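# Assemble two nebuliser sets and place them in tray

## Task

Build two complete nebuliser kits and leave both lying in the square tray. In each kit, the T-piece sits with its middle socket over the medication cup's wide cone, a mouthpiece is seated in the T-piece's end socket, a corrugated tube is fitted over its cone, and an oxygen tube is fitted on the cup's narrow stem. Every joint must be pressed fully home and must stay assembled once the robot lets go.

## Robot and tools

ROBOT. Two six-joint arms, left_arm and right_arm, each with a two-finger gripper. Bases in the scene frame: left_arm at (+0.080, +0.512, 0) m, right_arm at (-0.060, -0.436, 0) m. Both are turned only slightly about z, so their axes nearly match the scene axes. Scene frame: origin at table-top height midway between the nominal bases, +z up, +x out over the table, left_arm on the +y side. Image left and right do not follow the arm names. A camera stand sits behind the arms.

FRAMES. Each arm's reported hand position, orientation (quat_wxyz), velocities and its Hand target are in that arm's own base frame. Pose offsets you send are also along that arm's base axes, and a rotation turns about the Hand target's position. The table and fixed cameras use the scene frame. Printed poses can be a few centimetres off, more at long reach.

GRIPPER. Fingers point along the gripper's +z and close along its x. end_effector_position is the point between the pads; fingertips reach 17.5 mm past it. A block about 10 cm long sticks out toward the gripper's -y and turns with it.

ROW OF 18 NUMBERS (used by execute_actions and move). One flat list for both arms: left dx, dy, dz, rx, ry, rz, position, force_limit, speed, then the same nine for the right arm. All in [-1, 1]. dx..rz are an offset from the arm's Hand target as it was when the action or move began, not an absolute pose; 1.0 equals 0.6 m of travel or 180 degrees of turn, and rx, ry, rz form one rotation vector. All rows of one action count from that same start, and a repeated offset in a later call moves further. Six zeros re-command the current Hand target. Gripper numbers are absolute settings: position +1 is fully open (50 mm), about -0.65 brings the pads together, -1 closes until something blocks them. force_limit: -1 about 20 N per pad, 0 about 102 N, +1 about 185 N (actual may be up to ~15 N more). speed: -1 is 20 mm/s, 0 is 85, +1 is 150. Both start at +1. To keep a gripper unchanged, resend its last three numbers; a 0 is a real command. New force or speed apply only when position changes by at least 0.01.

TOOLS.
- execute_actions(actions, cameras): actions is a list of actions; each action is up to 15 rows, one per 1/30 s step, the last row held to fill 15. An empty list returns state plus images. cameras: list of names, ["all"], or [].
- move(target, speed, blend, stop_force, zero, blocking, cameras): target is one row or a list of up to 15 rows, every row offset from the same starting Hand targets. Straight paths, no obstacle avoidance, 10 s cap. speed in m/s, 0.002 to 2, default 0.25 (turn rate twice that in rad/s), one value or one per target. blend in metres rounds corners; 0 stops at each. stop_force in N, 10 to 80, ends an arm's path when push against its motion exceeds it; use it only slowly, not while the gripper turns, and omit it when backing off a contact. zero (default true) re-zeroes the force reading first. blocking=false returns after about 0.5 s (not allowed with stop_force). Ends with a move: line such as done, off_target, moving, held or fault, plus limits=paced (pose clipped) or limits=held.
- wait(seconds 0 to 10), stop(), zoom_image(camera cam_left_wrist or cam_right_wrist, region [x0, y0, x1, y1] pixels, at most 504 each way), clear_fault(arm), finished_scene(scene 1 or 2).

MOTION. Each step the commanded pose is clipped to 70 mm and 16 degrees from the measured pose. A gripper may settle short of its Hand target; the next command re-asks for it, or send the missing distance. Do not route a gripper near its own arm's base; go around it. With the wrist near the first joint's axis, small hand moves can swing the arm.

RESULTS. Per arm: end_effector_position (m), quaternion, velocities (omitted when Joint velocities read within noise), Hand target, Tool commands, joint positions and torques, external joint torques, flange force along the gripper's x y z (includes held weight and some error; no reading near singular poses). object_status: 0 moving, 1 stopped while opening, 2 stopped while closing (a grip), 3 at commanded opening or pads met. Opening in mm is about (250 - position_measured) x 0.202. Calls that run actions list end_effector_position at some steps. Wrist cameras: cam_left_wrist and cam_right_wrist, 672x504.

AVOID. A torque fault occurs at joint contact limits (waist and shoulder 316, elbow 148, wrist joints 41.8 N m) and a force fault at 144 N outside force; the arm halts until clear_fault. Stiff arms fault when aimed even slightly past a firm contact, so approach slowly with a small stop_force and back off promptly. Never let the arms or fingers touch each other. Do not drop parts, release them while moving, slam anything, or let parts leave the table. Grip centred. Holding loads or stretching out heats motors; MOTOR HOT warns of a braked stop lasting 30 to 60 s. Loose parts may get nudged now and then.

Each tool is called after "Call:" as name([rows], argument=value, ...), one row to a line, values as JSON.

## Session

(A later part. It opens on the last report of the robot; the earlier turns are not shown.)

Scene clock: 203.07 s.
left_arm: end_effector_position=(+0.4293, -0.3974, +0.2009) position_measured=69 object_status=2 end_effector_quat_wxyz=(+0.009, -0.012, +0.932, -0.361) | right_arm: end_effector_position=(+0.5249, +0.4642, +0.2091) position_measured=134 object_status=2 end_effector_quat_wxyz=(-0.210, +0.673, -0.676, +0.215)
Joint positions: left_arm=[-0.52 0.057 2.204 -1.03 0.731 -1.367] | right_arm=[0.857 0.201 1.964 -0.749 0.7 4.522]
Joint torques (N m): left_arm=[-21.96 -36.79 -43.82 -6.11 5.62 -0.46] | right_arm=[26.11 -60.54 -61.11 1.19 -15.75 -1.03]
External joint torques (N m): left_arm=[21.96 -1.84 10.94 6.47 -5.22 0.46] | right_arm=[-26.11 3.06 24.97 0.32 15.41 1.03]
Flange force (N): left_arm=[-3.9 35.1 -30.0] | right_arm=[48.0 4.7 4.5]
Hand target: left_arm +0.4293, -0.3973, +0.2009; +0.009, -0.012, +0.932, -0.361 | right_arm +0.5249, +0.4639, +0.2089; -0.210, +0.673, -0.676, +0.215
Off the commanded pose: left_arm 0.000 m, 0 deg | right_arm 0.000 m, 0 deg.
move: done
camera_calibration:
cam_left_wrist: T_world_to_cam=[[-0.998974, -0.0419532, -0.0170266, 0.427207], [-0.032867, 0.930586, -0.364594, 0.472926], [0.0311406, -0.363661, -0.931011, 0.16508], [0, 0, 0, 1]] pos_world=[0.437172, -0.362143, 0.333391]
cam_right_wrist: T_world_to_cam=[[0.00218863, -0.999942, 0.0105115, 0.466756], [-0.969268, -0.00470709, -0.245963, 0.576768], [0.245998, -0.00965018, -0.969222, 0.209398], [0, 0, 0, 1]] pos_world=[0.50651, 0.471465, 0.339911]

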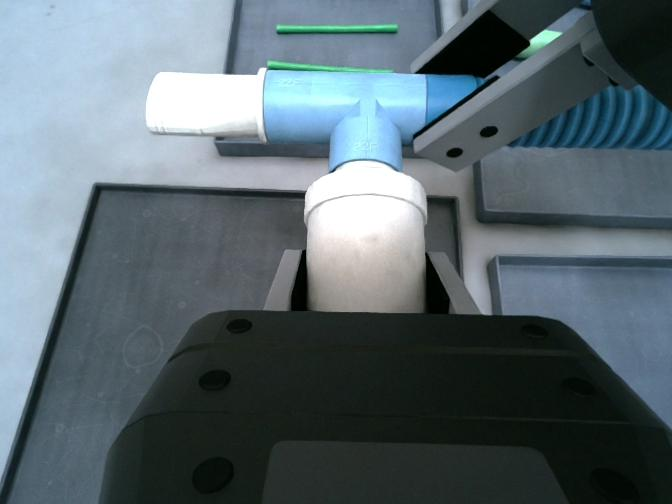

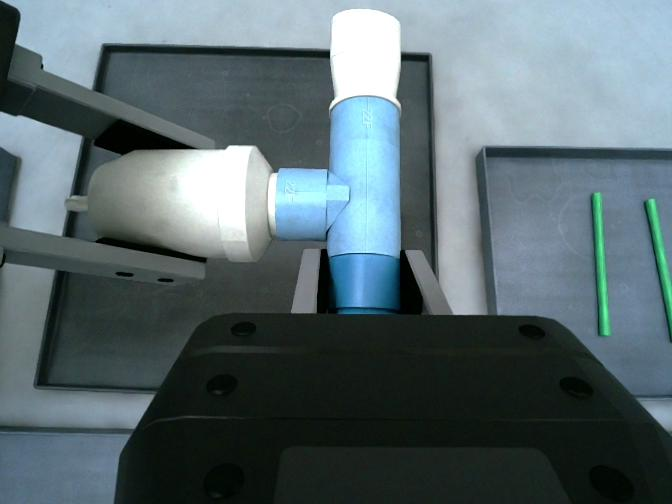

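Call:
move(target=[-0.0001,0.0025,0,0,0,0,-1,-0.2,-0.6,0,0,0,0,0,0,-1,0.2,-0.6], speed=0.01)

Scene clock: 205.60 s.
left_arm: end_effector_position=(+0.4293, -0.3959, +0.2009) position_measured=69 object_status=2 end_effector_quat_wxyz=(+0.009, -0.012, +0.932, -0.361) | right_arm: end_effector_position=(+0.5249, +0.4640, +0.2089) position_measured=134 object_status=2 end_effector_quat_wxyz=(-0.210, +0.673, -0.676, +0.215)
Joint positions: left_arm=[-0.517 0.056 2.205 -1.03 0.732 -1.365] | right_arm=[0.857 0.201 1.964 -0.749 0.7 4.522]
Joint torques (N m): left_arm=[3.19 -38.51 -34.69 0.43 0.24 -0.48] | right_arm=[2.93 -61.32 -34.7 1.52 0.02 -0.67]
External joint torques (N m): left_arm=[-3.25 0.23 1.9 -0.08 0.16 0.48] | right_arm=[-3.04 3.9 -1.43 -0.01 -0.36 0.67]
Flange force (N): left_arm=[5.8 -0.6 5.2] | right_arm=[-3.4 -4.2 8.2]
Hand target: left_arm +0.4293, -0.3958, +0.2009; +0.009, -0.012, +0.932, -0.361 | right_arm +0.5249, +0.4639, +0.2089; -0.210, +0.673, -0.676, +0.215
Off the commanded pose: left_arm 0.000 m, 0 deg | right_arm 0.000 m, 0 deg.
move: done

Call:
move(target=[0,0,0,0,0,0,1,-0.2,-0.6,0,0,0,0,0,0,-1,0.2,-0.6], speed=0.05, cameras=["all"])

Scene clock: 206.23 s.
left_arm: end_effector_position=(+0.4293, -0.3958, +0.2009) position_measured=3 object_status=3 end_effector_quat_wxyz=(+0.009, -0.012, +0.932, -0.361) | right_arm: end_effector_position=(+0.5249, +0.4639, +0.2089) position_measured=134 object_status=2 end_effector_quat_wxyz=(-0.210, +0.673, -0.676, +0.215)
Joint positions: left_arm=[-0.517 0.056 2.205 -1.03 0.732 -1.365] | right_arm=[0.857 0.201 1.964 -0.749 0.701 4.522]
Joint torques (N m): left_arm=[1.99 -38.49 -34.25 0.34 0.83 -0.39] | right_arm=[3.05 -61.13 -35.63 1.31 -0.39 -0.66]
External joint torques (N m): left_arm=[-1.97 -0.11 1.36 0.02 -0.43 0.39] | right_arm=[-3.14 4.03 -0.43 0.2 0.05 0.66]
Flange force (N): left_arm=[4.5 -0.1 3.7] | right_arm=[-2.4 -3.3 7.8]
Hand target: left_arm +0.4293, -0.3958, +0.2009; +0.009, -0.012, +0.932, -0.361 | right_arm +0.5249, +0.4639, +0.2089; -0.210, +0.673, -0.676, +0.215
Off the commanded pose: left_arm 0.000 m, 0 deg | right_arm 0.000 m, 0 deg.
move: done
camera_calibration:
cam_left_wrist: T_world_to_cam=[[-0.998968, -0.0420829, -0.0170842, 0.427143], [-0.0329708, 0.930628, -0.364478, 0.471456], [0.0312373, -0.363538, -0.931055, 0.165681], [0, 0, 0, 1]] pos_world=[0.437072, -0.360543, 0.333391]
cam_right_wrist: T_world_to_cam=[[0.00187521, -0.999938, 0.0109466, 0.466567], [-0.969346, -0.00450711, -0.245657, 0.576584], [0.245691, -0.0101504, -0.969295, 0.209717], [0, 0, 0, 1]] pos_world=[0.506509, 0.471265, 0.339812]

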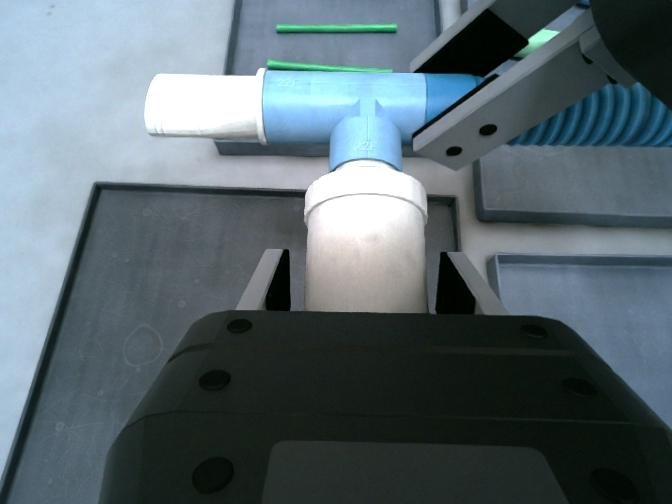

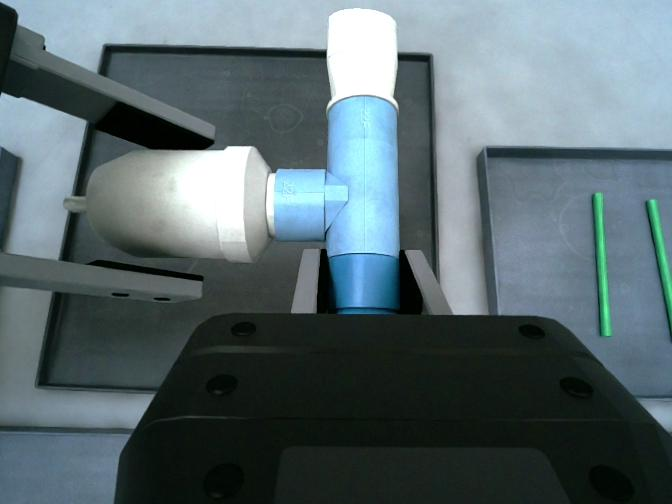

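Call:
move([
  [0,0.12,0.13,0,0,0,1,-0.2,-0.6,0,0,0,0,0,0,-1,0.2,-0.6],
  [-0.02,0.35,0.2,0,0,0,1,-0.2,-0.6,0.1865,-0.0573,0,0,0,0,-1,0.2,-0.6],
], speed=[0.12,0.2], blend=[0.02,0], cameras=["all"])

Scene clock: 208.83 s.
left_arm: end_effector_position=(+0.4172, -0.1859, +0.3210) position_measured=3 object_status=3 end_effector_quat_wxyz=(+0.009, -0.012, +0.932, -0.361) | right_arm: end_effector_position=(+0.6367, +0.4296, +0.2089) position_measured=134 object_status=2 end_effector_quat_wxyz=(-0.210, +0.673, -0.676, +0.215)
Joint positions: left_arm=[-0.061 -0.164 2.156 -0.803 1.201 -1.333] | right_arm=[0.689 0.274 1.869 -0.687 0.625 4.326]
Joint torques (N m): left_arm=[2.27 -21.84 -40.92 0.76 0.9 -0.45] | right_arm=[2.99 -69.38 -36.24 1.62 -0.73 -0.57]
External joint torques (N m): left_arm=[-2.02 -0.59 1.33 0.12 -0.43 0.45] | right_arm=[-3.15 3.57 -0.83 0.24 0.05 0.57]
Flange force (N): left_arm=[3.2 -1.8 5.2] | right_arm=[-1.3 -4.2 6.8]
Hand target: left_arm +0.4173, -0.1858, +0.3209; +0.009, -0.012, +0.932, -0.361 | right_arm +0.6368, +0.4296, +0.2089; -0.210, +0.673, -0.676, +0.215
Off the commanded pose: left_arm 0.000 m, 0 deg | right_arm 0.000 m, 0 deg.
move: done
camera_calibration:
cam_left_wrist: T_world_to_cam=[[-0.998971, -0.0419357, -0.0172521, 0.426138], [-0.0327726, 0.930635, -0.364477, 0.319376], [0.0313401, -0.363537, -0.931052, 0.354045], [0, 0, 0, 1]] pos_world=[0.425071, -0.150644, 0.453391]
cam_right_wrist: T_world_to_cam=[[0.00187521, -0.999938, 0.0109466, 0.431959], [-0.969346, -0.00450711, -0.245657, 0.684899], [0.245691, -0.0101504, -0.969295, 0.181875], [0, 0, 0, 1]] pos_world=[0.618409, 0.436865, 0.339812]

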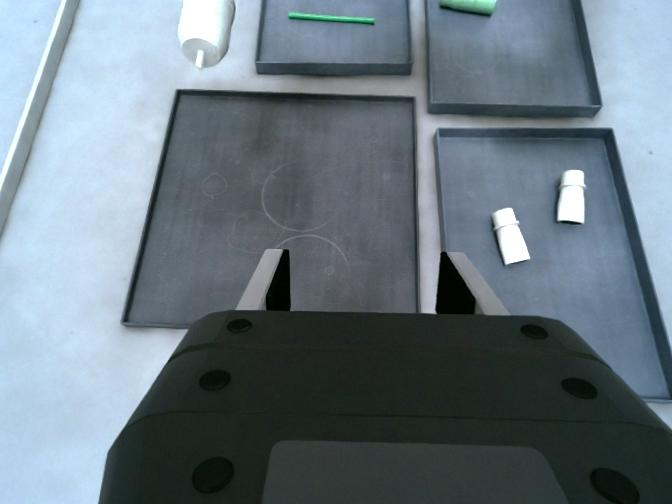

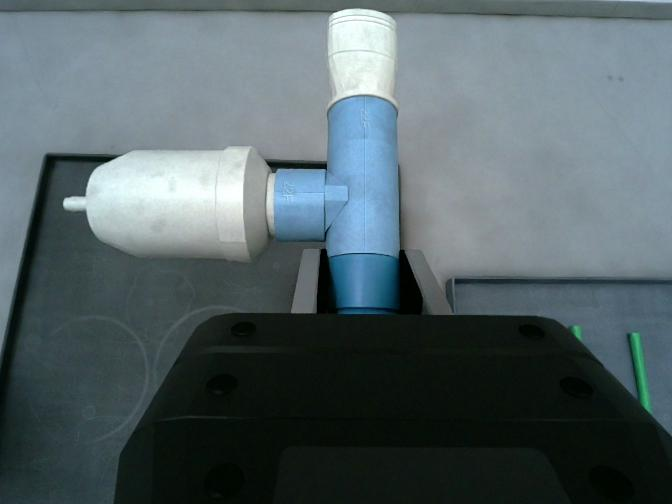

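Call:
move(target=[0,0,0,0,0,0,1,-0.2,-0.6,0,-0.0167,-0.2333,0,0,0,-1,0.2,-0.6], speed=0.12, cameras=["cam_right_wrist"])

Scene clock: 211.40 s.
left_arm: end_effector_position=(+0.4173, -0.1858, +0.3209) position_measured=3 object_status=3 end_effector_quat_wxyz=(+0.009, -0.012, +0.932, -0.361) | right_arm: end_effector_position=(+0.6368, +0.4195, +0.0690) position_measured=134 object_status=2 end_effector_quat_wxyz=(-0.210, +0.673, -0.676, +0.215)
Joint positions: left_arm=[-0.06 -0.164 2.156 -0.803 1.201 -1.333] | right_arm=[0.677 0.42 1.979 -1.011 0.446 4.692]
Joint torques (N m): left_arm=[2.3 -22.04 -40.93 0.81 0.88 -0.42] | right_arm=[3 -75.88 -28.01 0.65 -0.05 -0.71]
External joint torques (N m): left_arm=[-2.44 0.65 1.56 0.04 -0.41 0.42] | right_arm=[-2.96 3.72 -0.57 0.15 0.01 0.71]
Flange force (N): left_arm=[1.4 -1.8 6.8] | right_arm=[-0.3 -1.0 8.7]
Hand target: left_arm +0.4173, -0.1858, +0.3209; +0.009, -0.012, +0.932, -0.361 | right_arm +0.6368, +0.4195, +0.0690; -0.210, +0.673, -0.676, +0.215
Off the commanded pose: left_arm 0.000 m, 0 deg | right_arm 0.000 m, 0 deg.
move: done
camera_calibration:
cam_right_wrist: T_world_to_cam=[[0.00177824, -0.999939, 0.0109222, 0.423457], [-0.969347, -0.00440712, -0.245657, 0.650419], [0.24569, -0.0101506, -0.969295, 0.0460718], [0, 0, 0, 1]] pos_world=[0.618409, 0.426765, 0.199812]
Images, in order (width x height): cam_right_wrist 672x504.

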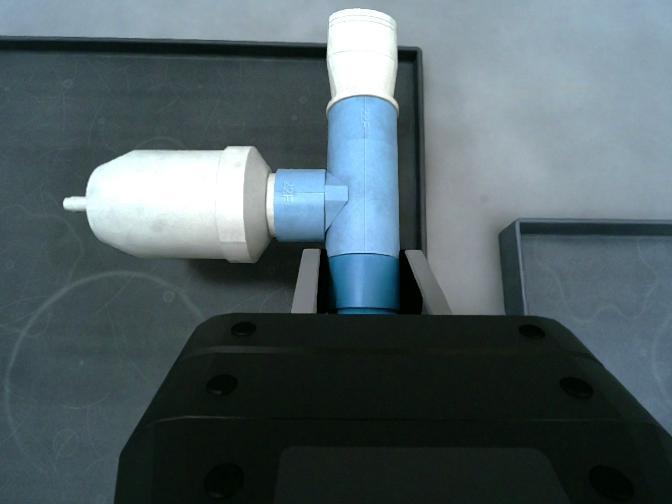

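Call:
move([
  [0,0,0,0,0,0,1,-0.2,-0.6,0,0,-0.055,0,0,0,-1,0.2,-0.6],
  [0,0,0,0,0,0,1,-0.2,-0.6,0,0,-0.0633,0,0,0,-1,0.2,-0.6],
], speed=[0.08,0.015], cameras=["cam_right_wrist"])

Scene clock: 212.93 s.
left_arm: end_effector_position=(+0.4173, -0.1858, +0.3209) position_measured=3 object_status=3 end_effector_quat_wxyz=(+0.009, -0.012, +0.932, -0.361) | right_arm: end_effector_position=(+0.6368, +0.4195, +0.0310) position_measured=134 object_status=2 end_effector_quat_wxyz=(-0.210, +0.673, -0.676, +0.215)
Joint positions: left_arm=[-0.06 -0.164 2.156 -0.803 1.201 -1.333] | right_arm=[0.677 0.471 1.995 -1.14 0.414 4.833]
Joint torques (N m): left_arm=[1.97 -21.98 -40.94 0.78 0.9 -0.42] | right_arm=[3.25 -61.87 -16.63 1.26 -0.23 -0.95]
External joint torques (N m): left_arm=[-1.88 0.28 1.54 0.09 -0.44 0.42] | right_arm=[-3.15 -12.45 -9.28 -0.83 0.45 0.96]
Flange force (N): left_arm=[1.9 -1.0 5.7] | right_arm=[2.1 -11.0 -9.6]
Hand target: left_arm +0.4173, -0.1858, +0.3209; +0.009, -0.012, +0.932, -0.361 | right_arm +0.6368, +0.4195, +0.0310; -0.210, +0.673, -0.676, +0.215
Off the commanded pose: left_arm 0.000 m, 0 deg | right_arm 0.000 m, 0 deg.
move: done
camera_calibration:
cam_right_wrist: T_world_to_cam=[[0.00187406, -0.999938, 0.0109466, 0.423908], [-0.969323, -0.00450697, -0.245751, 0.641152], [0.245785, -0.0101502, -0.969271, 0.00927401], [0, 0, 0, 1]] pos_world=[0.618409, 0.426865, 0.161912]
Images, in order (width x height): cam_right_wrist 672x504.

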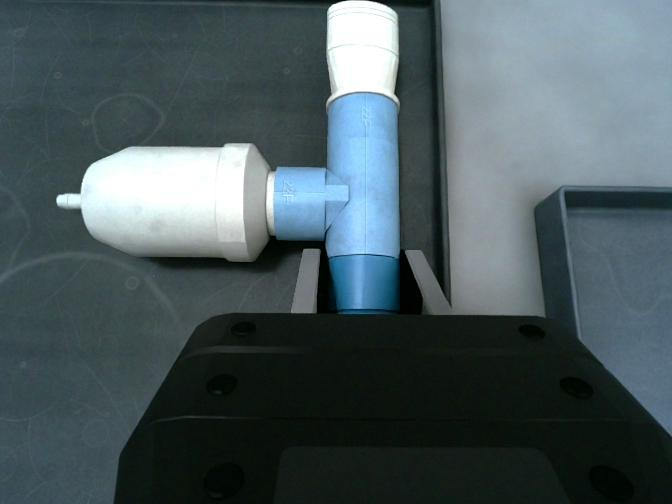

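Call:
move(target=[0,0,0,0,0,0,1,-0.2,-0.6,0,0,-0.0067,0,0,0,-1,0.2,-0.6], speed=0.01, cameras=["cam_right_wrist"])

Scene clock: 213.77 s.
left_arm: end_effector_position=(+0.4173, -0.1858, +0.3209) position_measured=3 object_status=3 end_effector_quat_wxyz=(+0.009, -0.012, +0.932, -0.361) | right_arm: end_effector_position=(+0.6368, +0.4196, +0.0270) position_measured=134 object_status=2 end_effector_quat_wxyz=(-0.210, +0.673, -0.676, +0.215)
Joint positions: left_arm=[-0.06 -0.164 2.156 -0.803 1.201 -1.333] | right_arm=[0.677 0.476 1.996 -1.155 0.411 4.849]
Joint torques (N m): left_arm=[2.05 -21.79 -40.99 0.82 0.9 -0.43] | right_arm=[11.29 -40.2 -3.71 2.98 -3.09 -1.42]
External joint torques (N m): left_arm=[-1.86 -0.59 1.7 0.04 -0.41 0.43] | right_arm=[-11.33 -34.6 -22 -2.6 3.35 1.42]
Flange force (N): left_arm=[3.7 -1.2 5.3] | right_arm=[11.9 -31.7 -30.3]
Hand target: left_arm +0.4173, -0.1858, +0.3209; +0.009, -0.012, +0.932, -0.361 | right_arm +0.6368, +0.4195, +0.0270; -0.210, +0.673, -0.676, +0.215
Off the commanded pose: left_arm 0.000 m, 0 deg | right_arm 0.000 m, 0 deg.
move: done
camera_calibration:
cam_right_wrist: T_world_to_cam=[[0.0018734, -0.999938, 0.0109475, 0.423952], [-0.969293, -0.00450778, -0.245868, 0.640169], [0.245902, -0.0101507, -0.969241, 0.00531951], [0, 0, 0, 1]] pos_world=[0.618409, 0.426865, 0.157912]
Images, in order (width x height): cam_right_wrist 672x504.

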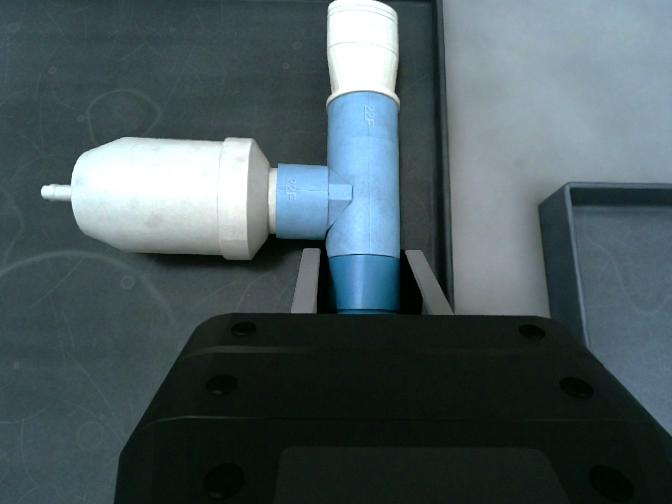

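Call:
move(target=[0,0,0,0,0,0,1,-0.2,-0.6,0,0,0,0,0,0,0.54,0.2,-0.9], speed=0.05, cameras=["cam_right_wrist"])

Scene clock: 214.60 s.
left_arm: end_effector_position=(+0.4173, -0.1858, +0.3209) position_measured=3 object_status=3 end_effector_quat_wxyz=(+0.009, -0.012, +0.932, -0.361) | right_arm: end_effector_position=(+0.6368, +0.4195, +0.0269) position_measured=72 object_status=0 end_effector_quat_wxyz=(-0.210, +0.673, -0.676, +0.215)
Joint positions: left_arm=[-0.06 -0.164 2.156 -0.803 1.201 -1.333] | right_arm=[0.677 0.476 1.996 -1.155 0.411 4.849]
Joint torques (N m): left_arm=[2.02 -21.79 -40.98 0.81 0.88 -0.42] | right_arm=[3.31 -78.16 -24.77 0.27 0.24 -0.59]
External joint torques (N m): left_arm=[-1.97 -0.28 1.65 0.05 -0.4 0.43] | right_arm=[-3.28 3.57 -0.92 0.11 0.01 0.59]
Flange force (N): left_arm=[3.1 -1.3 5.5] | right_arm=[0.3 -1.5 9.1]
Hand target: left_arm +0.4173, -0.1858, +0.3209; +0.009, -0.012, +0.932, -0.361 | right_arm +0.6368, +0.4195, +0.0270; -0.210, +0.673, -0.676, +0.215
Off the commanded pose: left_arm 0.000 m, 0 deg | right_arm 0.000 m, 0 deg.
move: done
camera_calibration:
cam_right_wrist: T_world_to_cam=[[0.00187521, -0.999938, 0.0109466, 0.423952], [-0.969346, -0.00450711, -0.245657, 0.640144], [0.245691, -0.0101504, -0.969295, 0.00536208], [0, 0, 0, 1]] pos_world=[0.618409, 0.426865, 0.157812]
Images, in order (width x height): cam_right_wrist 672x504.

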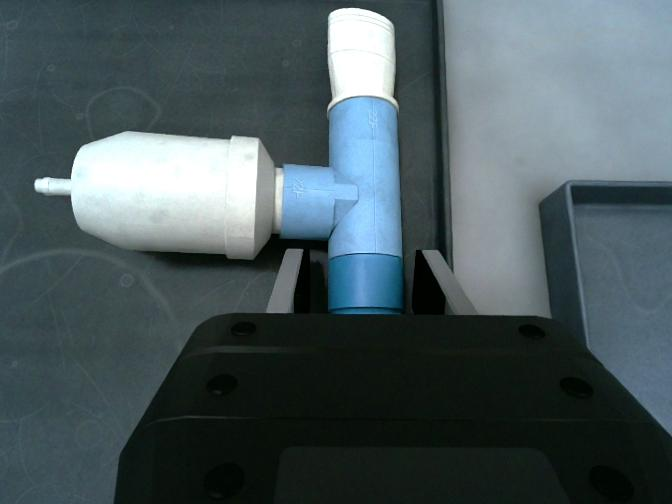

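Call:
move([
  [0,0,0,0,0,0,1,-0.2,-0.6,-0.0573,0,0.0818,0,0,0,0.54,0.2,-0.9],
  [0,0,0,0,0,0,1,-0.2,-0.6,-0.0707,0.0533,0.0818,0,0,0,-0.65,-0.5,0],
  [0,0,0,0,0,0,1,-0.2,-0.6,-0.0133,0.0533,0.005,0,0,0,-0.65,-0.5,0],
], speed=[0.1,0.12,0.1], blend=[0.01,0,0], cameras=["cam_right_wrist"])

Scene clock: 219.00 s.
left_arm: end_effector_position=(+0.4173, -0.1858, +0.3209) position_measured=3 object_status=3 end_effector_quat_wxyz=(+0.009, -0.012, +0.932, -0.361) | right_arm: end_effector_position=(+0.6288, +0.4515, +0.0300) position_measured=249 object_status=3 end_effector_quat_wxyz=(-0.210, +0.673, -0.676, +0.215)
Joint positions: left_arm=[-0.06 -0.164 2.156 -0.803 1.201 -1.333] | right_arm=[0.723 0.49 1.963 -1.107 0.446 4.836]
Joint torques (N m): left_arm=[2.01 -22.02 -40.97 0.82 0.89 -0.43] | right_arm=[3.17 -80.02 -25.53 0.33 0.2 -0.63]
External joint torques (N m): left_arm=[-1.96 0.51 1.63 0.05 -0.43 0.43] | right_arm=[-3.35 3.4 -0.92 0.14 0.04 0.63]
Flange force (N): left_arm=[1.7 -0.9 6.0] | right_arm=[0.0 -1.7 8.5]
Hand target: left_arm +0.4173, -0.1858, +0.3209; +0.009, -0.012, +0.932, -0.361 | right_arm +0.6288, +0.4515, +0.0300; -0.210, +0.673, -0.676, +0.215
Off the commanded pose: left_arm 0.000 m, 0 deg | right_arm 0.000 m, 0 deg.
move: done
camera_calibration:
cam_right_wrist: T_world_to_cam=[[0.00187521, -0.999938, 0.0109466, 0.455832], [-0.969346, -0.00450711, -0.245657, 0.63327], [0.245691, -0.0101504, -0.969295, 0.0105593], [0, 0, 0, 1]] pos_world=[0.610409, 0.458765, 0.160812]
Images, in order (width x height): cam_right_wrist 672x504.

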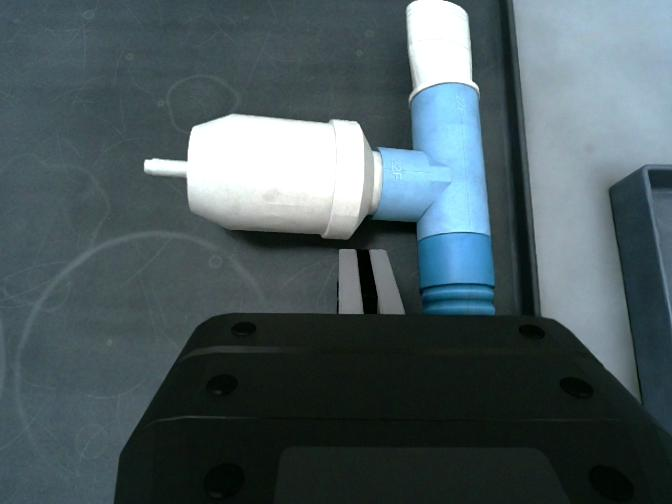

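Call:
move(target=[0,0,0,0,0,0,1,-0.2,-0.6,0,-0.0367,0,0,0,0,-0.65,-0.5,0], speed=0.015, stop_force=12, cameras=["cam_right_wrist"])

Scene clock: 221.23 s.
left_arm: end_effector_position=(+0.4173, -0.1858, +0.3209) position_measured=3 object_status=3 end_effector_quat_wxyz=(+0.009, -0.012, +0.932, -0.361) | right_arm: end_effector_position=(+0.6288, +0.4295, +0.0300) position_measured=249 object_status=3 end_effector_quat_wxyz=(-0.210, +0.673, -0.676, +0.215)
Joint positions: left_arm=[-0.06 -0.164 2.156 -0.803 1.201 -1.333] | right_arm=[0.697 0.473 1.994 -1.138 0.425 4.849]
Joint torques (N m): left_arm=[2.02 -22.11 -41.03 0.8 0.86 -0.39] | right_arm=[3.17 -77.91 -25.3 0.35 0.21 -0.59]
External joint torques (N m): left_arm=[-2.14 0.73 1.69 0.06 -0.38 0.39] | right_arm=[-3.24 3.48 -0.54 0.06 0.05 0.59]
Flange force (N): left_arm=[1.4 -1.1 6.4] | right_arm=[0.7 -0.9 8.7]
Hand target: left_arm +0.4173, -0.1858, +0.3209; +0.009, -0.012, +0.932, -0.361 | right_arm +0.6288, +0.4295, +0.0300; -0.210, +0.673, -0.676, +0.215
Off the commanded pose: left_arm 0.000 m, 0 deg | right_arm 0.000 m, 0 deg.
move: done
camera_calibration:
cam_right_wrist: T_world_to_cam=[[0.00187521, -0.999938, 0.0109466, 0.433833], [-0.969346, -0.00450711, -0.245657, 0.633171], [0.245691, -0.0101504, -0.969295, 0.010336], [0, 0, 0, 1]] pos_world=[0.610409, 0.436765, 0.160812]
Images, in order (width x height): cam_right_wrist 672x504.

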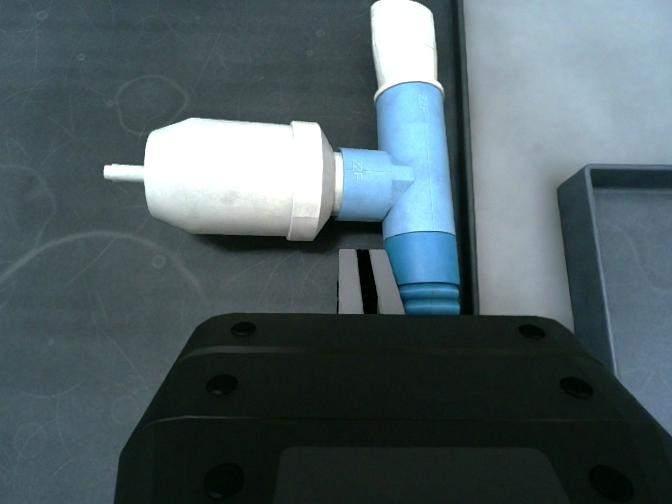

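Call:
move(target=[0,0,0,0,0,0,1,-0.2,-0.6,0,-0.015,0,0,0,0,-0.65,-0.5,0], speed=0.012, stop_force=12, cameras=["cam_right_wrist"])

Scene clock: 222.90 s.
left_arm: end_effector_position=(+0.4173, -0.1858, +0.3209) position_measured=3 object_status=3 end_effector_quat_wxyz=(+0.009, -0.012, +0.932, -0.361) | right_arm: end_effector_position=(+0.6288, +0.4230, +0.0301) position_measured=249 object_status=3 end_effector_quat_wxyz=(-0.210, +0.673, -0.676, +0.215)
Joint positions: left_arm=[-0.06 -0.164 2.156 -0.803 1.201 -1.333] | right_arm=[0.689 0.468 2.003 -1.148 0.418 4.852]
Joint torques (N m): left_arm=[2.06 -21.83 -40.83 0.81 0.88 -0.4] | right_arm=[-10.17 -74.03 -15.67 0.6 6.16 -0.66]
External joint torques (N m): left_arm=[-1.98 0.04 1.57 0.05 -0.42 0.4] | right_arm=[10.14 0.44 -9.99 -0.2 -5.89 0.66]
Flange force (N): left_arm=[2.4 -1.3 5.7] | right_arm=[-20.1 -1.4 6.4]
Hand target: left_arm +0.4173, -0.1858, +0.3209; +0.009, -0.012, +0.932, -0.361 | right_arm +0.6288, +0.4230, +0.0301; -0.210, +0.673, -0.676, +0.215 (not the last commanded pose)
Off the commanded pose: left_arm 0.000 m, 0 deg | right_arm 0.003 m, 0 deg.
move: contact (right_arm)
camera_calibration:
cam_right_wrist: T_world_to_cam=[[0.00218903, -0.999942, 0.0105113, 0.427212], [-0.969292, -0.00470649, -0.245869, 0.633253], [0.245904, -0.00965034, -0.969246, 0.010012], [0, 0, 0, 1]] pos_world=[0.61041, 0.430265, 0.160911]
Images, in order (width x height): cam_right_wrist 672x504.

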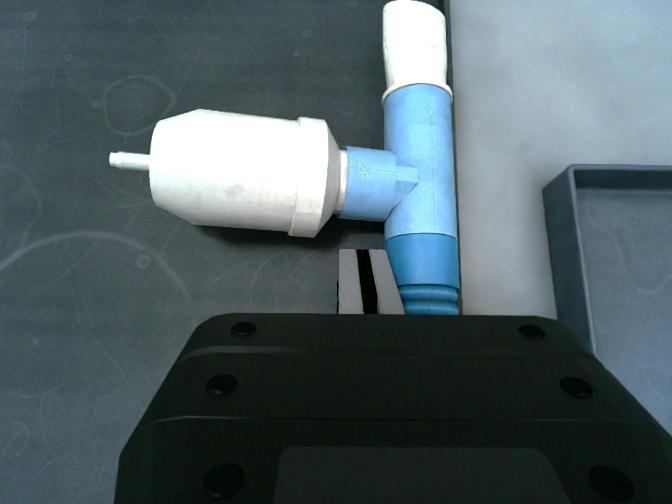

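Call:
move([
  [0,0,0,0,0,0,1,-0.2,-0.6,0,0.0133,0,0,0,0,-0.65,-0.5,0],
  [0,0,0,0,0,0,1,-0.2,-0.6,0,0.0167,0.15,0,0,0,-0.65,-0.5,0],
  [0,0,0,0,0,0,1,-0.2,-0.6,-0.0813,-0.3717,0.3832,0,0.1944,0,0.0,-0.5,0],
], speed=[0.05,0.15,0.25], blend=[0,0.02,0], cameras=["all"])

Scene clock: 226.70 s.
left_arm: end_effector_position=(+0.4173, -0.1858, +0.3209) position_measured=3 object_status=3 end_effector_quat_wxyz=(+0.009, -0.012, +0.932, -0.361) | right_arm: end_effector_position=(+0.5800, +0.2000, +0.2600) position_measured=152 object_status=3 end_effector_quat_wxyz=(+0.003, +0.706, -0.708, +0.003)
Joint positions: left_arm=[-0.06 -0.164 2.156 -0.803 1.201 -1.333] | right_arm=[0.279 0.157 1.807 -0.008 1.179 3.426]
Joint torques (N m): left_arm=[2.25 -21.95 -40.9 0.82 0.9 -0.39] | right_arm=[3.29 -60.6 -39.73 3.75 -0.13 -0.63]
External joint torques (N m): left_arm=[-2.37 0.49 1.56 0.03 -0.43 0.39] | right_arm=[-3.21 3.05 -1.16 0.28 0.05 0.63]
Flange force (N): left_arm=[1.7 -1.8 6.6] | right_arm=[1.8 -7.6 0.5]
Hand target: left_arm +0.4173, -0.1858, +0.3209; +0.009, -0.012, +0.932, -0.361 | right_arm +0.5801, +0.2000, +0.2600; +0.003, +0.706, -0.708, +0.003
Off the commanded pose: left_arm 0.000 m, 0 deg | right_arm 0.000 m, 0 deg.
move: done
camera_calibration:
cam_left_wrist: T_world_to_cam=[[-0.998968, -0.0420829, -0.0170842, 0.426043], [-0.0329708, 0.930628, -0.364478, 0.319366], [0.0312373, -0.363538, -0.931055, 0.354126], [0, 0, 0, 1]] pos_world=[0.425072, -0.150543, 0.453391]
cam_right_wrist: T_world_to_cam=[[0.00782145, -0.999942, 0.00735513, 0.199469], [-0.935043, -0.00470625, 0.354503, 0.465482], [-0.354448, -0.00965009, -0.935026, 0.582036], [0, 0, 0, 1]] pos_world=[0.639987, 0.207265, 0.377737]

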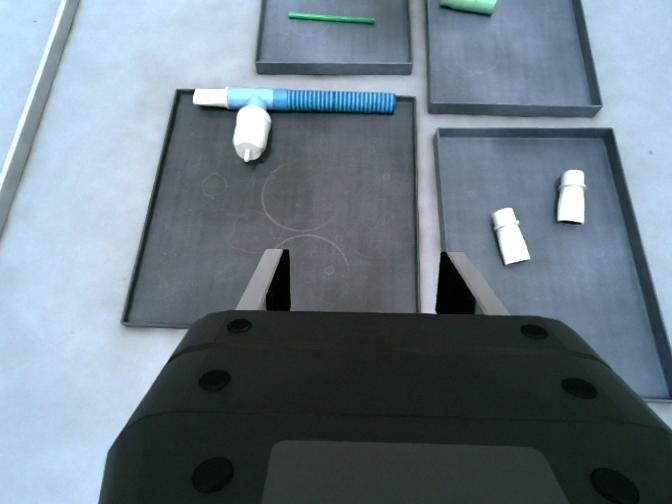

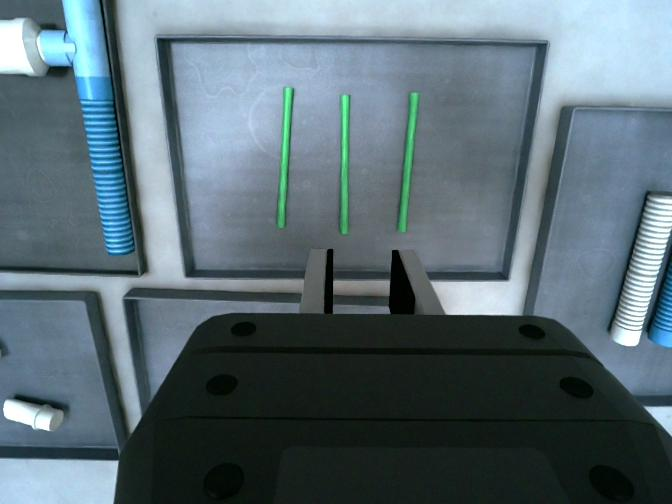

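Call:
move(target=[0,0,0,0,0,0,1,-0.2,-0.6,-0.07,0.0008,-0.3,0,0,0,0.0,-0.5,0], speed=0.25, cameras=["cam_right_wrist"])

Scene clock: 229.07 s.
left_arm: end_effector_position=(+0.4173, -0.1858, +0.3209) position_measured=3 object_status=3 end_effector_quat_wxyz=(+0.009, -0.012, +0.932, -0.361) | right_arm: end_effector_position=(+0.5381, +0.2005, +0.0800) position_measured=152 object_status=3 end_effector_quat_wxyz=(+0.003, +0.706, -0.708, +0.003)
Joint positions: left_arm=[-0.06 -0.164 2.156 -0.803 1.201 -1.333] | right_arm=[0.3 0.268 2.05 -0.01 0.826 3.451]
Joint torques (N m): left_arm=[2 -21.97 -40.99 0.82 0.89 -0.39] | right_arm=[3.13 -63.83 -31.52 2.87 -0.12 -0.64]
External joint torques (N m): left_arm=[-2 0.03 1.6 0.04 -0.41 0.39] | right_arm=[-3.14 3.33 -0.86 0.32 0.04 0.64]
Flange force (N): left_arm=[2.5 -1.3 5.7] | right_arm=[2.0 -7.0 3.5]
Hand target: left_arm +0.4173, -0.1858, +0.3209; +0.009, -0.012, +0.932, -0.361 | right_arm +0.5381, +0.2005, +0.0800; +0.003, +0.706, -0.708, +0.003
Off the commanded pose: left_arm 0.000 m, 0 deg | right_arm 0.000 m, 0 deg.
move: done
camera_calibration:
cam_right_wrist: T_world_to_cam=[[0.00782104, -0.999942, 0.00735599, 0.20162], [-0.935076, -0.00470646, 0.354415, 0.490154], [-0.35436, -0.00965031, -0.935059, 0.398839], [0, 0, 0, 1]] pos_world=[0.598087, 0.207765, 0.197737]
Images, in order (width x height): cam_right_wrist 672x504.

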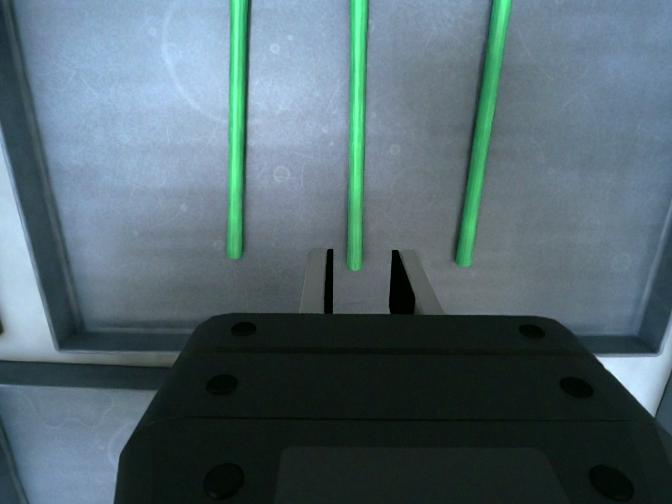

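Call:
move([
  [0,0,0,0,0,0,1,-0.2,-0.6,0,-0.0008,-0.08,0,0,0,0.0,-0.5,0],
  [0,0,0,0,0,0,1,-0.2,-0.6,0,-0.0008,-0.0975,0,0,0,0.0,-0.5,0],
], speed=[0.1,0.03], blend=[0.005,0], cameras=["cam_right_wrist"])

Call:
move(target=[0,0,0,0,0,0,1,-0.2,-0.6,0,0,0,0,0,0,-1,-0.2,-0.8], speed=0.03)

Call:
move(target=[0,0,0,0,0,0,1,-0.2,-0.6,0,0,0.17,0,0,0,-1,-0.2,-0.8], speed=0.12, cameras=["cam_right_wrist"])

Scene clock: 230.60 s.
left_arm: end_effector_position=(+0.4173, -0.1858, +0.3209) position_measured=3 object_status=3 end_effector_quat_wxyz=(+0.009, -0.012, +0.932, -0.361) | right_arm: end_effector_position=(+0.5380, +0.2000, +0.0215) position_measured=152 object_status=3 end_effector_quat_wxyz=(+0.003, +0.706, -0.708, +0.003)
Joint positions: left_arm=[-0.06 -0.164 2.156 -0.803 1.201 -1.333] | right_arm=[0.3 0.345 2.087 -0.012 0.712 3.452]
Joint torques (N m): left_arm=[2.02 -21.92 -40.87 0.84 0.91 -0.39] | right_arm=[3.02 -67.92 -28.11 2.54 -0.04 -0.6]
External joint torques (N m): left_arm=[-1.98 0.16 1.52 0.03 -0.44 0.39] | right_arm=[-3.01 3.14 -0.74 0.31 -0.04 0.6]
Flange force (N): left_arm=[2.1 -1.3 5.8] | right_arm=[2.2 -6.1 4.1]
Hand target: left_arm +0.4173, -0.1858, +0.3209; +0.009, -0.012, +0.932, -0.361 | right_arm +0.5381, +0.2000, +0.0215; +0.003, +0.706, -0.708, +0.003
Off the commanded pose: left_arm 0.000 m, 0 deg | right_arm 0.000 m, 0 deg.
move: done
camera_calibration:
cam_right_wrist: T_world_to_cam=[[0.00785742, -0.999941, 0.00744843, 0.201518], [-0.935043, -0.00470681, 0.354503, 0.510795], [-0.354447, -0.00975008, -0.935025, 0.344072], [0, 0, 0, 1]] pos_world=[0.597987, 0.207265, 0.139137]
Images, in order (width x height): cam_right_wrist 672x504.

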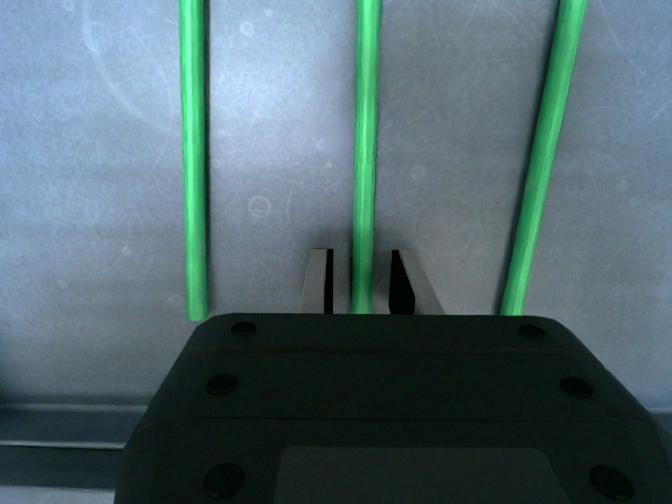

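Scene clock: 231.27 s.
left_arm: end_effector_position=(+0.4173, -0.1858, +0.3209) position_measured=3 object_status=3 end_effector_quat_wxyz=(+0.009, -0.012, +0.932, -0.361) | right_arm: end_effector_position=(+0.5380, +0.2000, +0.0215) position_measured=223 object_status=2 end_effector_quat_wxyz=(+0.003, +0.706, -0.708, +0.003)
Joint positions: left_arm=[-0.06 -0.164 2.156 -0.803 1.201 -1.333] | right_arm=[0.3 0.345 2.087 -0.012 0.712 3.452]
Joint torques (N m): left_arm=[1.84 -21.84 -41.01 0.81 0.89 -0.4] | right_arm=[3.65 -68.48 -27.96 2.67 -0.15 -0.63]
External joint torques (N m): left_arm=[-1.8 0.3 1.68 0.05 -0.43 0.4] | right_arm=[-3.6 3.69 -0.85 0.17 0.07 0.63]
Flange force (N): left_arm=[2.1 -0.7 5.7] | right_arm=[2.7 -7.3 4.7]
Hand target: left_arm +0.4173, -0.1858, +0.3209; +0.009, -0.012, +0.932, -0.361 | right_arm +0.5381, +0.2000, +0.0215; +0.003, +0.706, -0.708, +0.003
Off the commanded pose: left_arm 0.000 m, 0 deg | right_arm 0.000 m, 0 deg.
move: done

Scene clock: 232.40 s.
left_arm: end_effector_position=(+0.4173, -0.1858, +0.3209) position_measured=3 object_status=3 end_effector_quat_wxyz=(+0.009, -0.012, +0.932, -0.361) | right_arm: end_effector_position=(+0.5380, +0.2000, +0.1235) position_measured=223 object_status=2 end_effector_quat_wxyz=(+0.003, +0.706, -0.708, +0.003)
Joint positions: left_arm=[-0.06 -0.164 2.156 -0.803 1.201 -1.333] | right_arm=[0.3 0.216 2.017 -0.01 0.91 3.449]
Joint torques (N m): left_arm=[2.01 -21.65 -40.91 0.81 0.92 -0.43] | right_arm=[3.31 -61.21 -34.09 3.23 -0.12 -0.6]
External joint torques (N m): left_arm=[-1.84 -0.41 1.63 0.06 -0.44 0.43] | right_arm=[-3.26 3.44 -0.81 0.21 0.04 0.6]
Flange force (N): left_arm=[3.2 -1.2 5.3] | right_arm=[2.1 -7.3 3.1]
Hand target: left_arm +0.4173, -0.1858, +0.3209; +0.009, -0.012, +0.932, -0.361 | right_arm +0.5381, +0.2000, +0.1235; +0.003, +0.706, -0.708, +0.003
Off the commanded pose: left_arm 0.000 m, 0 deg | right_arm 0.000 m, 0 deg.
move: done
camera_calibration:
cam_right_wrist: T_world_to_cam=[[0.00782139, -0.999942, 0.00735586, 0.200801], [-0.935076, -0.00470683, 0.354415, 0.474641], [-0.35436, -0.00965031, -0.935059, 0.439474], [0, 0, 0, 1]] pos_world=[0.597987, 0.207265, 0.241237]
Images, in order (width x height): cam_right_wrist 672x504.

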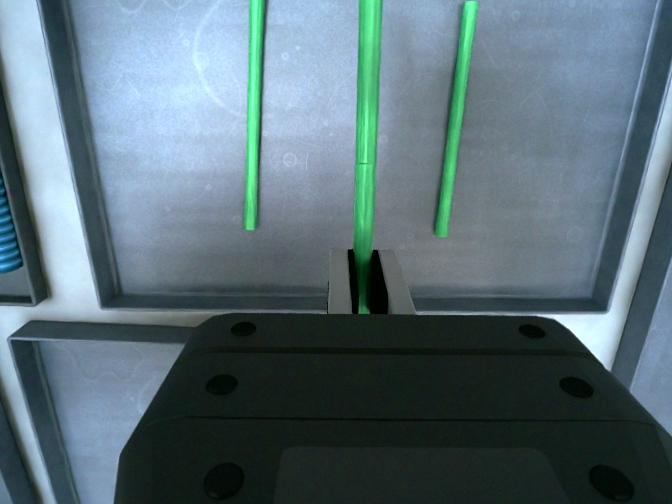

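Call:
move([
  [0,0.15,0.05,0,0,0,1,-0.2,-0.6, 0,0,0.1667,0,0,0,-1,-0.2,-0.8],
  [0,0.15,0.05,0,0,0,1,-0.2,-0.6, 0.2267,0.60,0.1667,0,0,0.5,-1,-0.2,-0.8],
], blend=0.03, speed=0.25, cameras=["cam_right_wrist"])

Scene clock: 238.13 s.
left_arm: end_effector_position=(+0.4173, -0.0958, +0.3509) position_measured=3 object_status=3 end_effector_quat_wxyz=(+0.009, -0.012, +0.932, -0.361) | right_arm: end_effector_position=(+0.6740, +0.5600, +0.2235) position_measured=223 object_status=2 end_effector_quat_wxyz=(+0.000, +1.000, -0.001, +0.004)
Joint positions: left_arm=[0.157 -0.165 2.099 -0.749 1.383 -1.226] | right_arm=[0.655 0.576 1.282 -0.005 1.277 2.23]
Joint torques (N m): left_arm=[1.96 -22.63 -41.77 0.99 1.13 -0.39] | right_arm=[3.59 -103.95 -41.61 3.94 -0.06 -0.61]
External joint torques (N m): left_arm=[-2 0.56 1.85 0.05 -0.43 0.39] | right_arm=[-3.66 3.33 -0.82 0.33 -0.02 0.61]
Flange force (N): left_arm=[0.8 -0.9 6.4] | right_arm=[7.9 -2.1 0.8]
Hand target: left_arm +0.4173, -0.0958, +0.3509; +0.009, -0.012, +0.932, -0.361 | right_arm +0.6741, +0.5600, +0.2235; +0.000, +1.000, -0.001, +0.004
Off the commanded pose: left_arm 0.000 m, 0 deg | right_arm 0.000 m, 0 deg.
move: done
camera_calibration:
cam_right_wrist: T_world_to_cam=[[0.999942, 0.00782145, 0.00735513, -0.674156], [0.00470625, -0.935043, 0.354503, 0.455607], [0.00965009, -0.354448, -0.935026, 0.532383], [0, 0, 0, 1]] pos_world=[0.666835, 0.619987, 0.341237]
Images, in order (width x height): cam_right_wrist 672x504.

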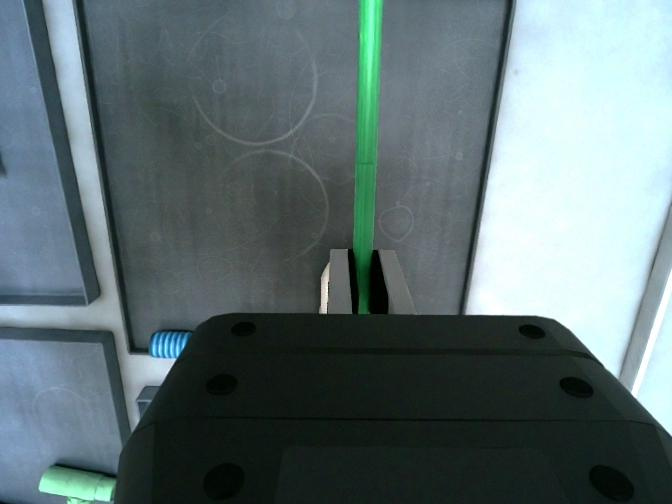

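Call:
move([
  [0,0,0,0,0,0,1,-0.2,-0.6, -0.09,0.0333,-0.2392,0,0,0,-1,-0.2,-0.8],
  [0,0,0,0,0,0,1,-0.2,-0.6, -0.09,0.0333,-0.3342,0,0,0,-1,-0.2,-0.8],
], blend=0.0, speed=[0.25, 0.05], cameras=["cam_right_wrist"])

Call:
move(target=[0,0,0,0,0,0,1,-0.2,-0.6, 0,0,-0.0033,0,0,0,-1,-0.2,-0.8], stop_force=10, speed=0.01)

Scene clock: 241.50 s.
left_arm: end_effector_position=(+0.4173, -0.0958, +0.3509) position_measured=3 object_status=3 end_effector_quat_wxyz=(+0.009, -0.012, +0.932, -0.361) | right_arm: end_effector_position=(+0.6200, +0.5799, +0.0229) position_measured=223 object_status=2 end_effector_quat_wxyz=(+0.000, +1.000, -0.001, +0.004)
Joint positions: left_arm=[0.157 -0.165 2.099 -0.749 1.383 -1.226] | right_arm=[0.713 0.679 1.505 -0.006 0.952 2.29]
Joint torques (N m): left_arm=[2.18 -22.38 -41.69 0.98 1.11 -0.38] | right_arm=[3.16 -107.28 -35.24 3.37 -0.12 -0.6]
External joint torques (N m): left_arm=[-2.2 0.39 1.48 0.06 -0.44 0.38] | right_arm=[-3.11 3.66 -1.03 0.28 0.04 0.61]
Flange force (N): left_arm=[0.5 -1.7 6.2] | right_arm=[7.3 -2.9 2.9]
Hand target: left_arm +0.4173, -0.0958, +0.3509; +0.009, -0.012, +0.932, -0.361 | right_arm +0.6201, +0.5800, +0.0230; +0.000, +1.000, -0.001, +0.004
Off the commanded pose: left_arm 0.000 m, 0 deg | right_arm 0.000 m, 0 deg.
move: done
camera_calibration:
cam_right_wrist: T_world_to_cam=[[0.999942, 0.00791602, 0.00731836, -0.618895], [0.00480681, -0.935009, 0.35459, 0.545486], [0.00964968, -0.354535, -0.934993, 0.352443], [0, 0, 0, 1]] pos_world=[0.612836, 0.639887, 0.140637]
Images, in order (width x height): cam_right_wrist 672x504.

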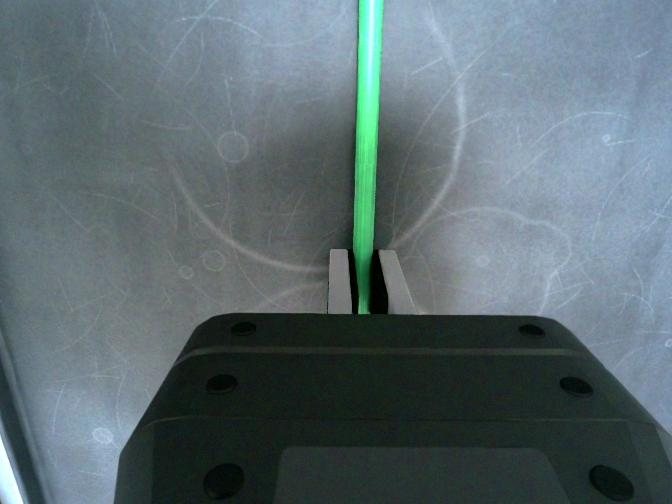

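Scene clock: 242.53 s.
left_arm: end_effector_position=(+0.4173, -0.0958, +0.3509) position_measured=3 object_status=3 end_effector_quat_wxyz=(+0.009, -0.012, +0.932, -0.361) | right_arm: end_effector_position=(+0.6201, +0.5800, +0.0211) position_measured=223 object_status=2 end_effector_quat_wxyz=(+0.000, +1.000, -0.001, +0.004)
Joint positions: left_arm=[0.157 -0.165 2.099 -0.749 1.383 -1.226] | right_arm=[0.713 0.681 1.505 -0.006 0.949 2.29]
Joint torques (N m): left_arm=[2.06 -22.41 -41.73 0.99 1.12 -0.39] | right_arm=[3.42 -97.95 -32.08 3.46 -1.06 -0.66]
External joint torques (N m): left_arm=[-2.14 0.35 1.72 0.04 -0.43 0.39] | right_arm=[-3.61 -5.39 -4.03 0.17 0.98 0.66]
Flange force (N): left_arm=[1.0 -1.4 6.4] | right_arm=[5.2 0.0 -8.2]
Hand target: left_arm +0.4173, -0.0958, +0.3509; +0.009, -0.012, +0.932, -0.361 | right_arm +0.6201, +0.5800, +0.0211; +0.000, +1.000, -0.001, +0.004
Off the commanded pose: left_arm 0.000 m, 0 deg | right_arm 0.000 m, 0 deg.
move: contact (right_arm)

Call:
move([
  [0,0,0,0,0,0,1,-0.2,-0.6, 0,0,0.0007,0,0,0,0,-0.2,-0.8],
  [0,0,0,0,0,0,1,-0.2,-0.6, 0,0,0.13,0,0,0,0,-0.2,-0.8],
  [0,0,0,0,0,0,1,-0.2,-0.6, 0,0,0.15,0,0,0.5,0,-0.2,-0.8],
  [0,0,0,0,0,0,1,-0.2,-0.6, 0,0,0.13,0,0,1,0,-0.2,-0.8],
], blend=[0,0.02,0.01,0], speed=[0.05,0.2,0.5,0.5], cameras=["cam_right_wrist"])

Scene clock: 247.80 s.
left_arm: end_effector_position=(+0.4173, -0.0958, +0.3509) position_measured=3 object_status=3 end_effector_quat_wxyz=(+0.009, -0.012, +0.932, -0.361) | right_arm: end_effector_position=(+0.6201, +0.5801, +0.0991) position_measured=152 object_status=3 end_effector_quat_wxyz=(-0.004, +0.001, +1.000, +0.000)
Joint positions: left_arm=[0.157 -0.165 2.099 -0.749 1.383 -1.226] | right_arm=[0.71 0.619 1.452 0.006 1.077 -0.862]
Joint torques (N m): left_arm=[2.17 -22.69 -41.64 0.99 1.14 -0.46] | right_arm=[3.41 -104.23 -37.92 3.53 0.08 -0.51]
External joint torques (N m): left_arm=[-2.14 0.28 1.74 0.04 -0.44 0.46] | right_arm=[-3.45 3.67 -0.77 0.29 -0.02 0.51]
Flange force (N): left_arm=[1.1 -1.3 6.4] | right_arm=[-7.5 2.2 2.3]
Hand target: left_arm +0.4173, -0.0958, +0.3509; +0.009, -0.012, +0.932, -0.361 | right_arm +0.6201, +0.5800, +0.0991; -0.004, +0.001, +1.000, +0.000
Off the commanded pose: left_arm 0.000 m, 0 deg | right_arm 0.000 m, 0 deg.
move: done
camera_calibration:
cam_right_wrist: T_world_to_cam=[[-0.999942, -0.00791529, 0.00731864, 0.629858], [-0.00480603, 0.935009, 0.35459, -0.560183], [-0.00964969, 0.354535, -0.934993, 0.0243969], [0, 0, 0, 1]] pos_world=[0.627364, 0.520113, 0.216837]
Images, in order (width x height): cam_right_wrist 672x504.

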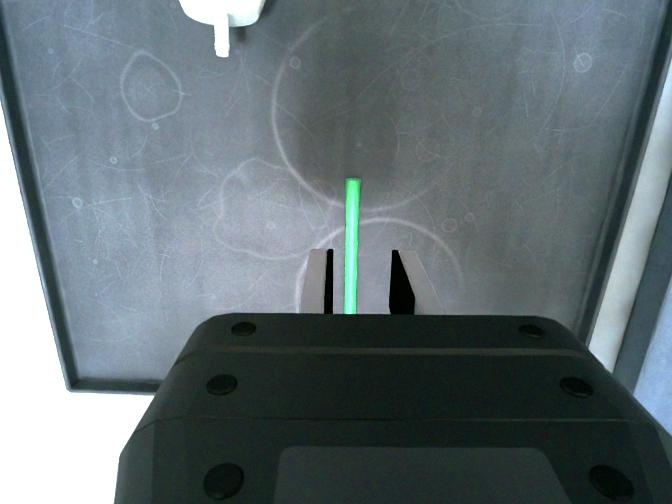

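Call:
zoom_image(camera="cam_right_wrist", region=[150, 0, 400, 200])

Scaled by 2.016 from the camera's 672x504 image, which has a finer 960x720 frame.

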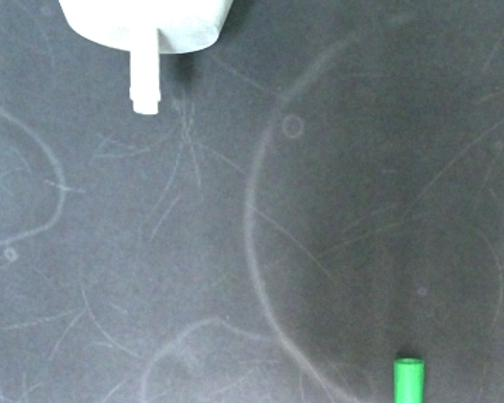

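Call:
wait(seconds=0, cameras=["cam_left_wrist"])

Scene clock: 249.17 s.
left_arm: end_effector_position=(+0.4173, -0.0958, +0.3509) position_measured=3 object_status=3 end_effector_quat_wxyz=(+0.009, -0.012, +0.932, -0.361) | right_arm: end_effector_position=(+0.6201, +0.5800, +0.0991) position_measured=152 object_status=3 end_effector_quat_wxyz=(-0.004, +0.001, +1.000, +0.000)
Joint positions: left_arm=[0.157 -0.165 2.099 -0.749 1.383 -1.226] | right_arm=[0.71 0.619 1.452 0.006 1.077 -0.862]
Joint torques (N m): left_arm=[2.34 -22.59 -41.71 0.98 1.14 -0.39] | right_arm=[3.22 -104.39 -37.57 3.59 0 -0.64]
External joint torques (N m): left_arm=[-2.29 0.17 1.71 0.06 -0.44 0.39] | right_arm=[-3.14 3.7 -1.17 0.24 0.05 0.64]
Flange force (N): left_arm=[1.2 -1.8 6.6] | right_arm=[-7.9 3.4 1.9]
Hand target: left_arm +0.4173, -0.0958, +0.3509; +0.009, -0.012, +0.932, -0.361 | right_arm +0.6201, +0.5800, +0.0991; -0.004, +0.001, +1.000, +0.000
Tool commands: left_gripper/position=+1.0 left_gripper/force_limit=-0.2 left_gripper/speed=-0.6 right_gripper/position=+0.0 right_gripper/force_limit=-0.2 right_gripper/speed=-0.8
Off the commanded pose: left_arm 0.000 m, 0 deg | right_arm 0.000 m, 0 deg.
camera_calibration:
cam_left_wrist: T_world_to_cam=[[-0.998968, -0.0420829, -0.0170842, 0.430343], [-0.0329708, 0.930628, -0.364478, 0.246543], [0.0312373, -0.363538, -0.931055, 0.414776], [0, 0, 0, 1]] pos_world=[0.425072, -0.0605432, 0.483391]
Images, in order (width x height): cam_left_wrist 672x504.

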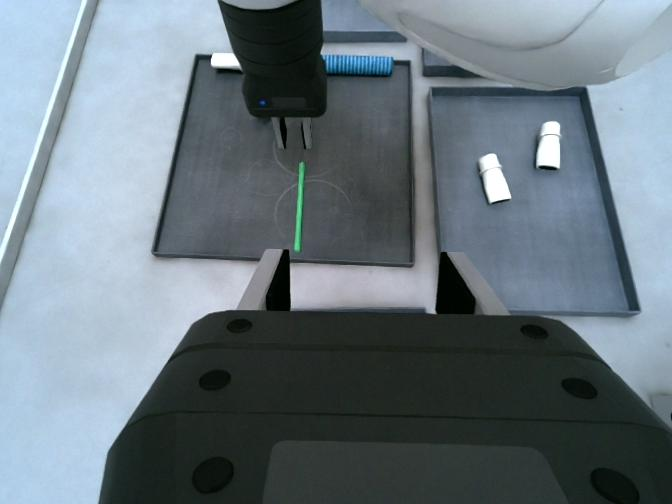

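Call:
move([
  [0,0,0,0,0,0,1,-0.2,-0.6, 0.08,-0.04,0.13,0,0,0,0,-0.2,-0.8],
  [0,0,0,0,0,0,1,-0.2,-0.6, 0.2432,-0.1233,0.1,0.1739,0.1739,0.4777,0,-0.2,-0.8],
  [0,0,0,0,0,0,1,-0.2,-0.6, 0.2432,-0.1233,-0.1102,0.1739,0.1739,0.4777,0,-0.2,-0.8],
], blend=[0.02,0.02,0], speed=[0.2,0.5,0.2], cameras=["cam_right_wrist"])

Scene clock: 253.67 s.
left_arm: end_effector_position=(+0.4173, -0.0958, +0.3509) position_measured=3 object_status=3 end_effector_quat_wxyz=(+0.009, -0.012, +0.932, -0.361) | right_arm: end_effector_position=(+0.7659, +0.5059, +0.0327) position_measured=152 object_status=3 end_effector_quat_wxyz=(+0.245, +0.665, -0.664, -0.239)
Joint positions: left_arm=[0.157 -0.165 2.099 -0.749 1.383 -1.226] | right_arm=[0.458 1.094 0.809 0.295 1.875 -2.688]
Joint torques (N m): left_arm=[1.96 -22.13 -41.64 0.99 1.11 -0.4] | right_arm=[3.72 -139.62 -39.55 4.41 1.74 -0.59]
External joint torques (N m): left_arm=[-1.99 -0.04 1.69 0.04 -0.42 0.4] | right_arm=[-3.58 4.15 -0.91 0.36 -0.01 0.59]
Flange force (N): left_arm=[1.6 -1.4 6.0] | right_arm=[-3.8 -11.3 -6.3]
Hand target: left_arm +0.4173, -0.0958, +0.3509; +0.009, -0.012, +0.932, -0.361 | right_arm +0.7660, +0.5060, +0.0329; +0.245, +0.665, -0.664, -0.239
Off the commanded pose: left_arm 0.000 m, 0 deg | right_arm 0.000 m, 0 deg.
move: done
camera_calibration:
cam_right_wrist: T_world_to_cam=[[0.0107482, -0.999942, 0.000962045, 0.503515], [-0.488073, -0.00440649, 0.872792, 0.361829], [-0.872737, -0.00985047, -0.488092, 0.820768], [0, 0, 0, 1]] pos_world=[0.887502, 0.513165, 0.084324]
Images, in order (width x height): cam_right_wrist 672x504.

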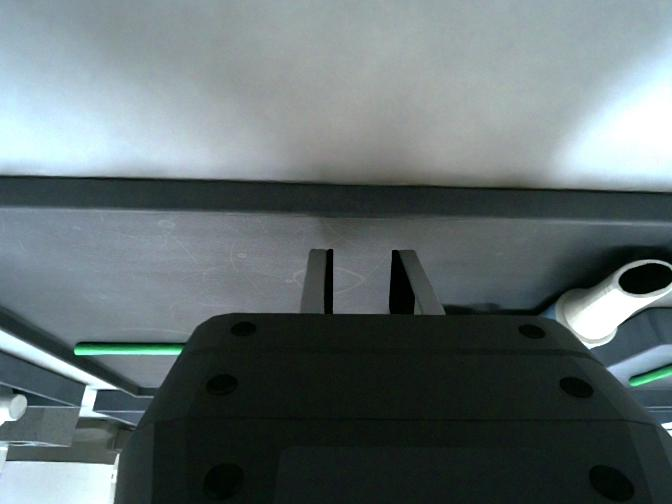

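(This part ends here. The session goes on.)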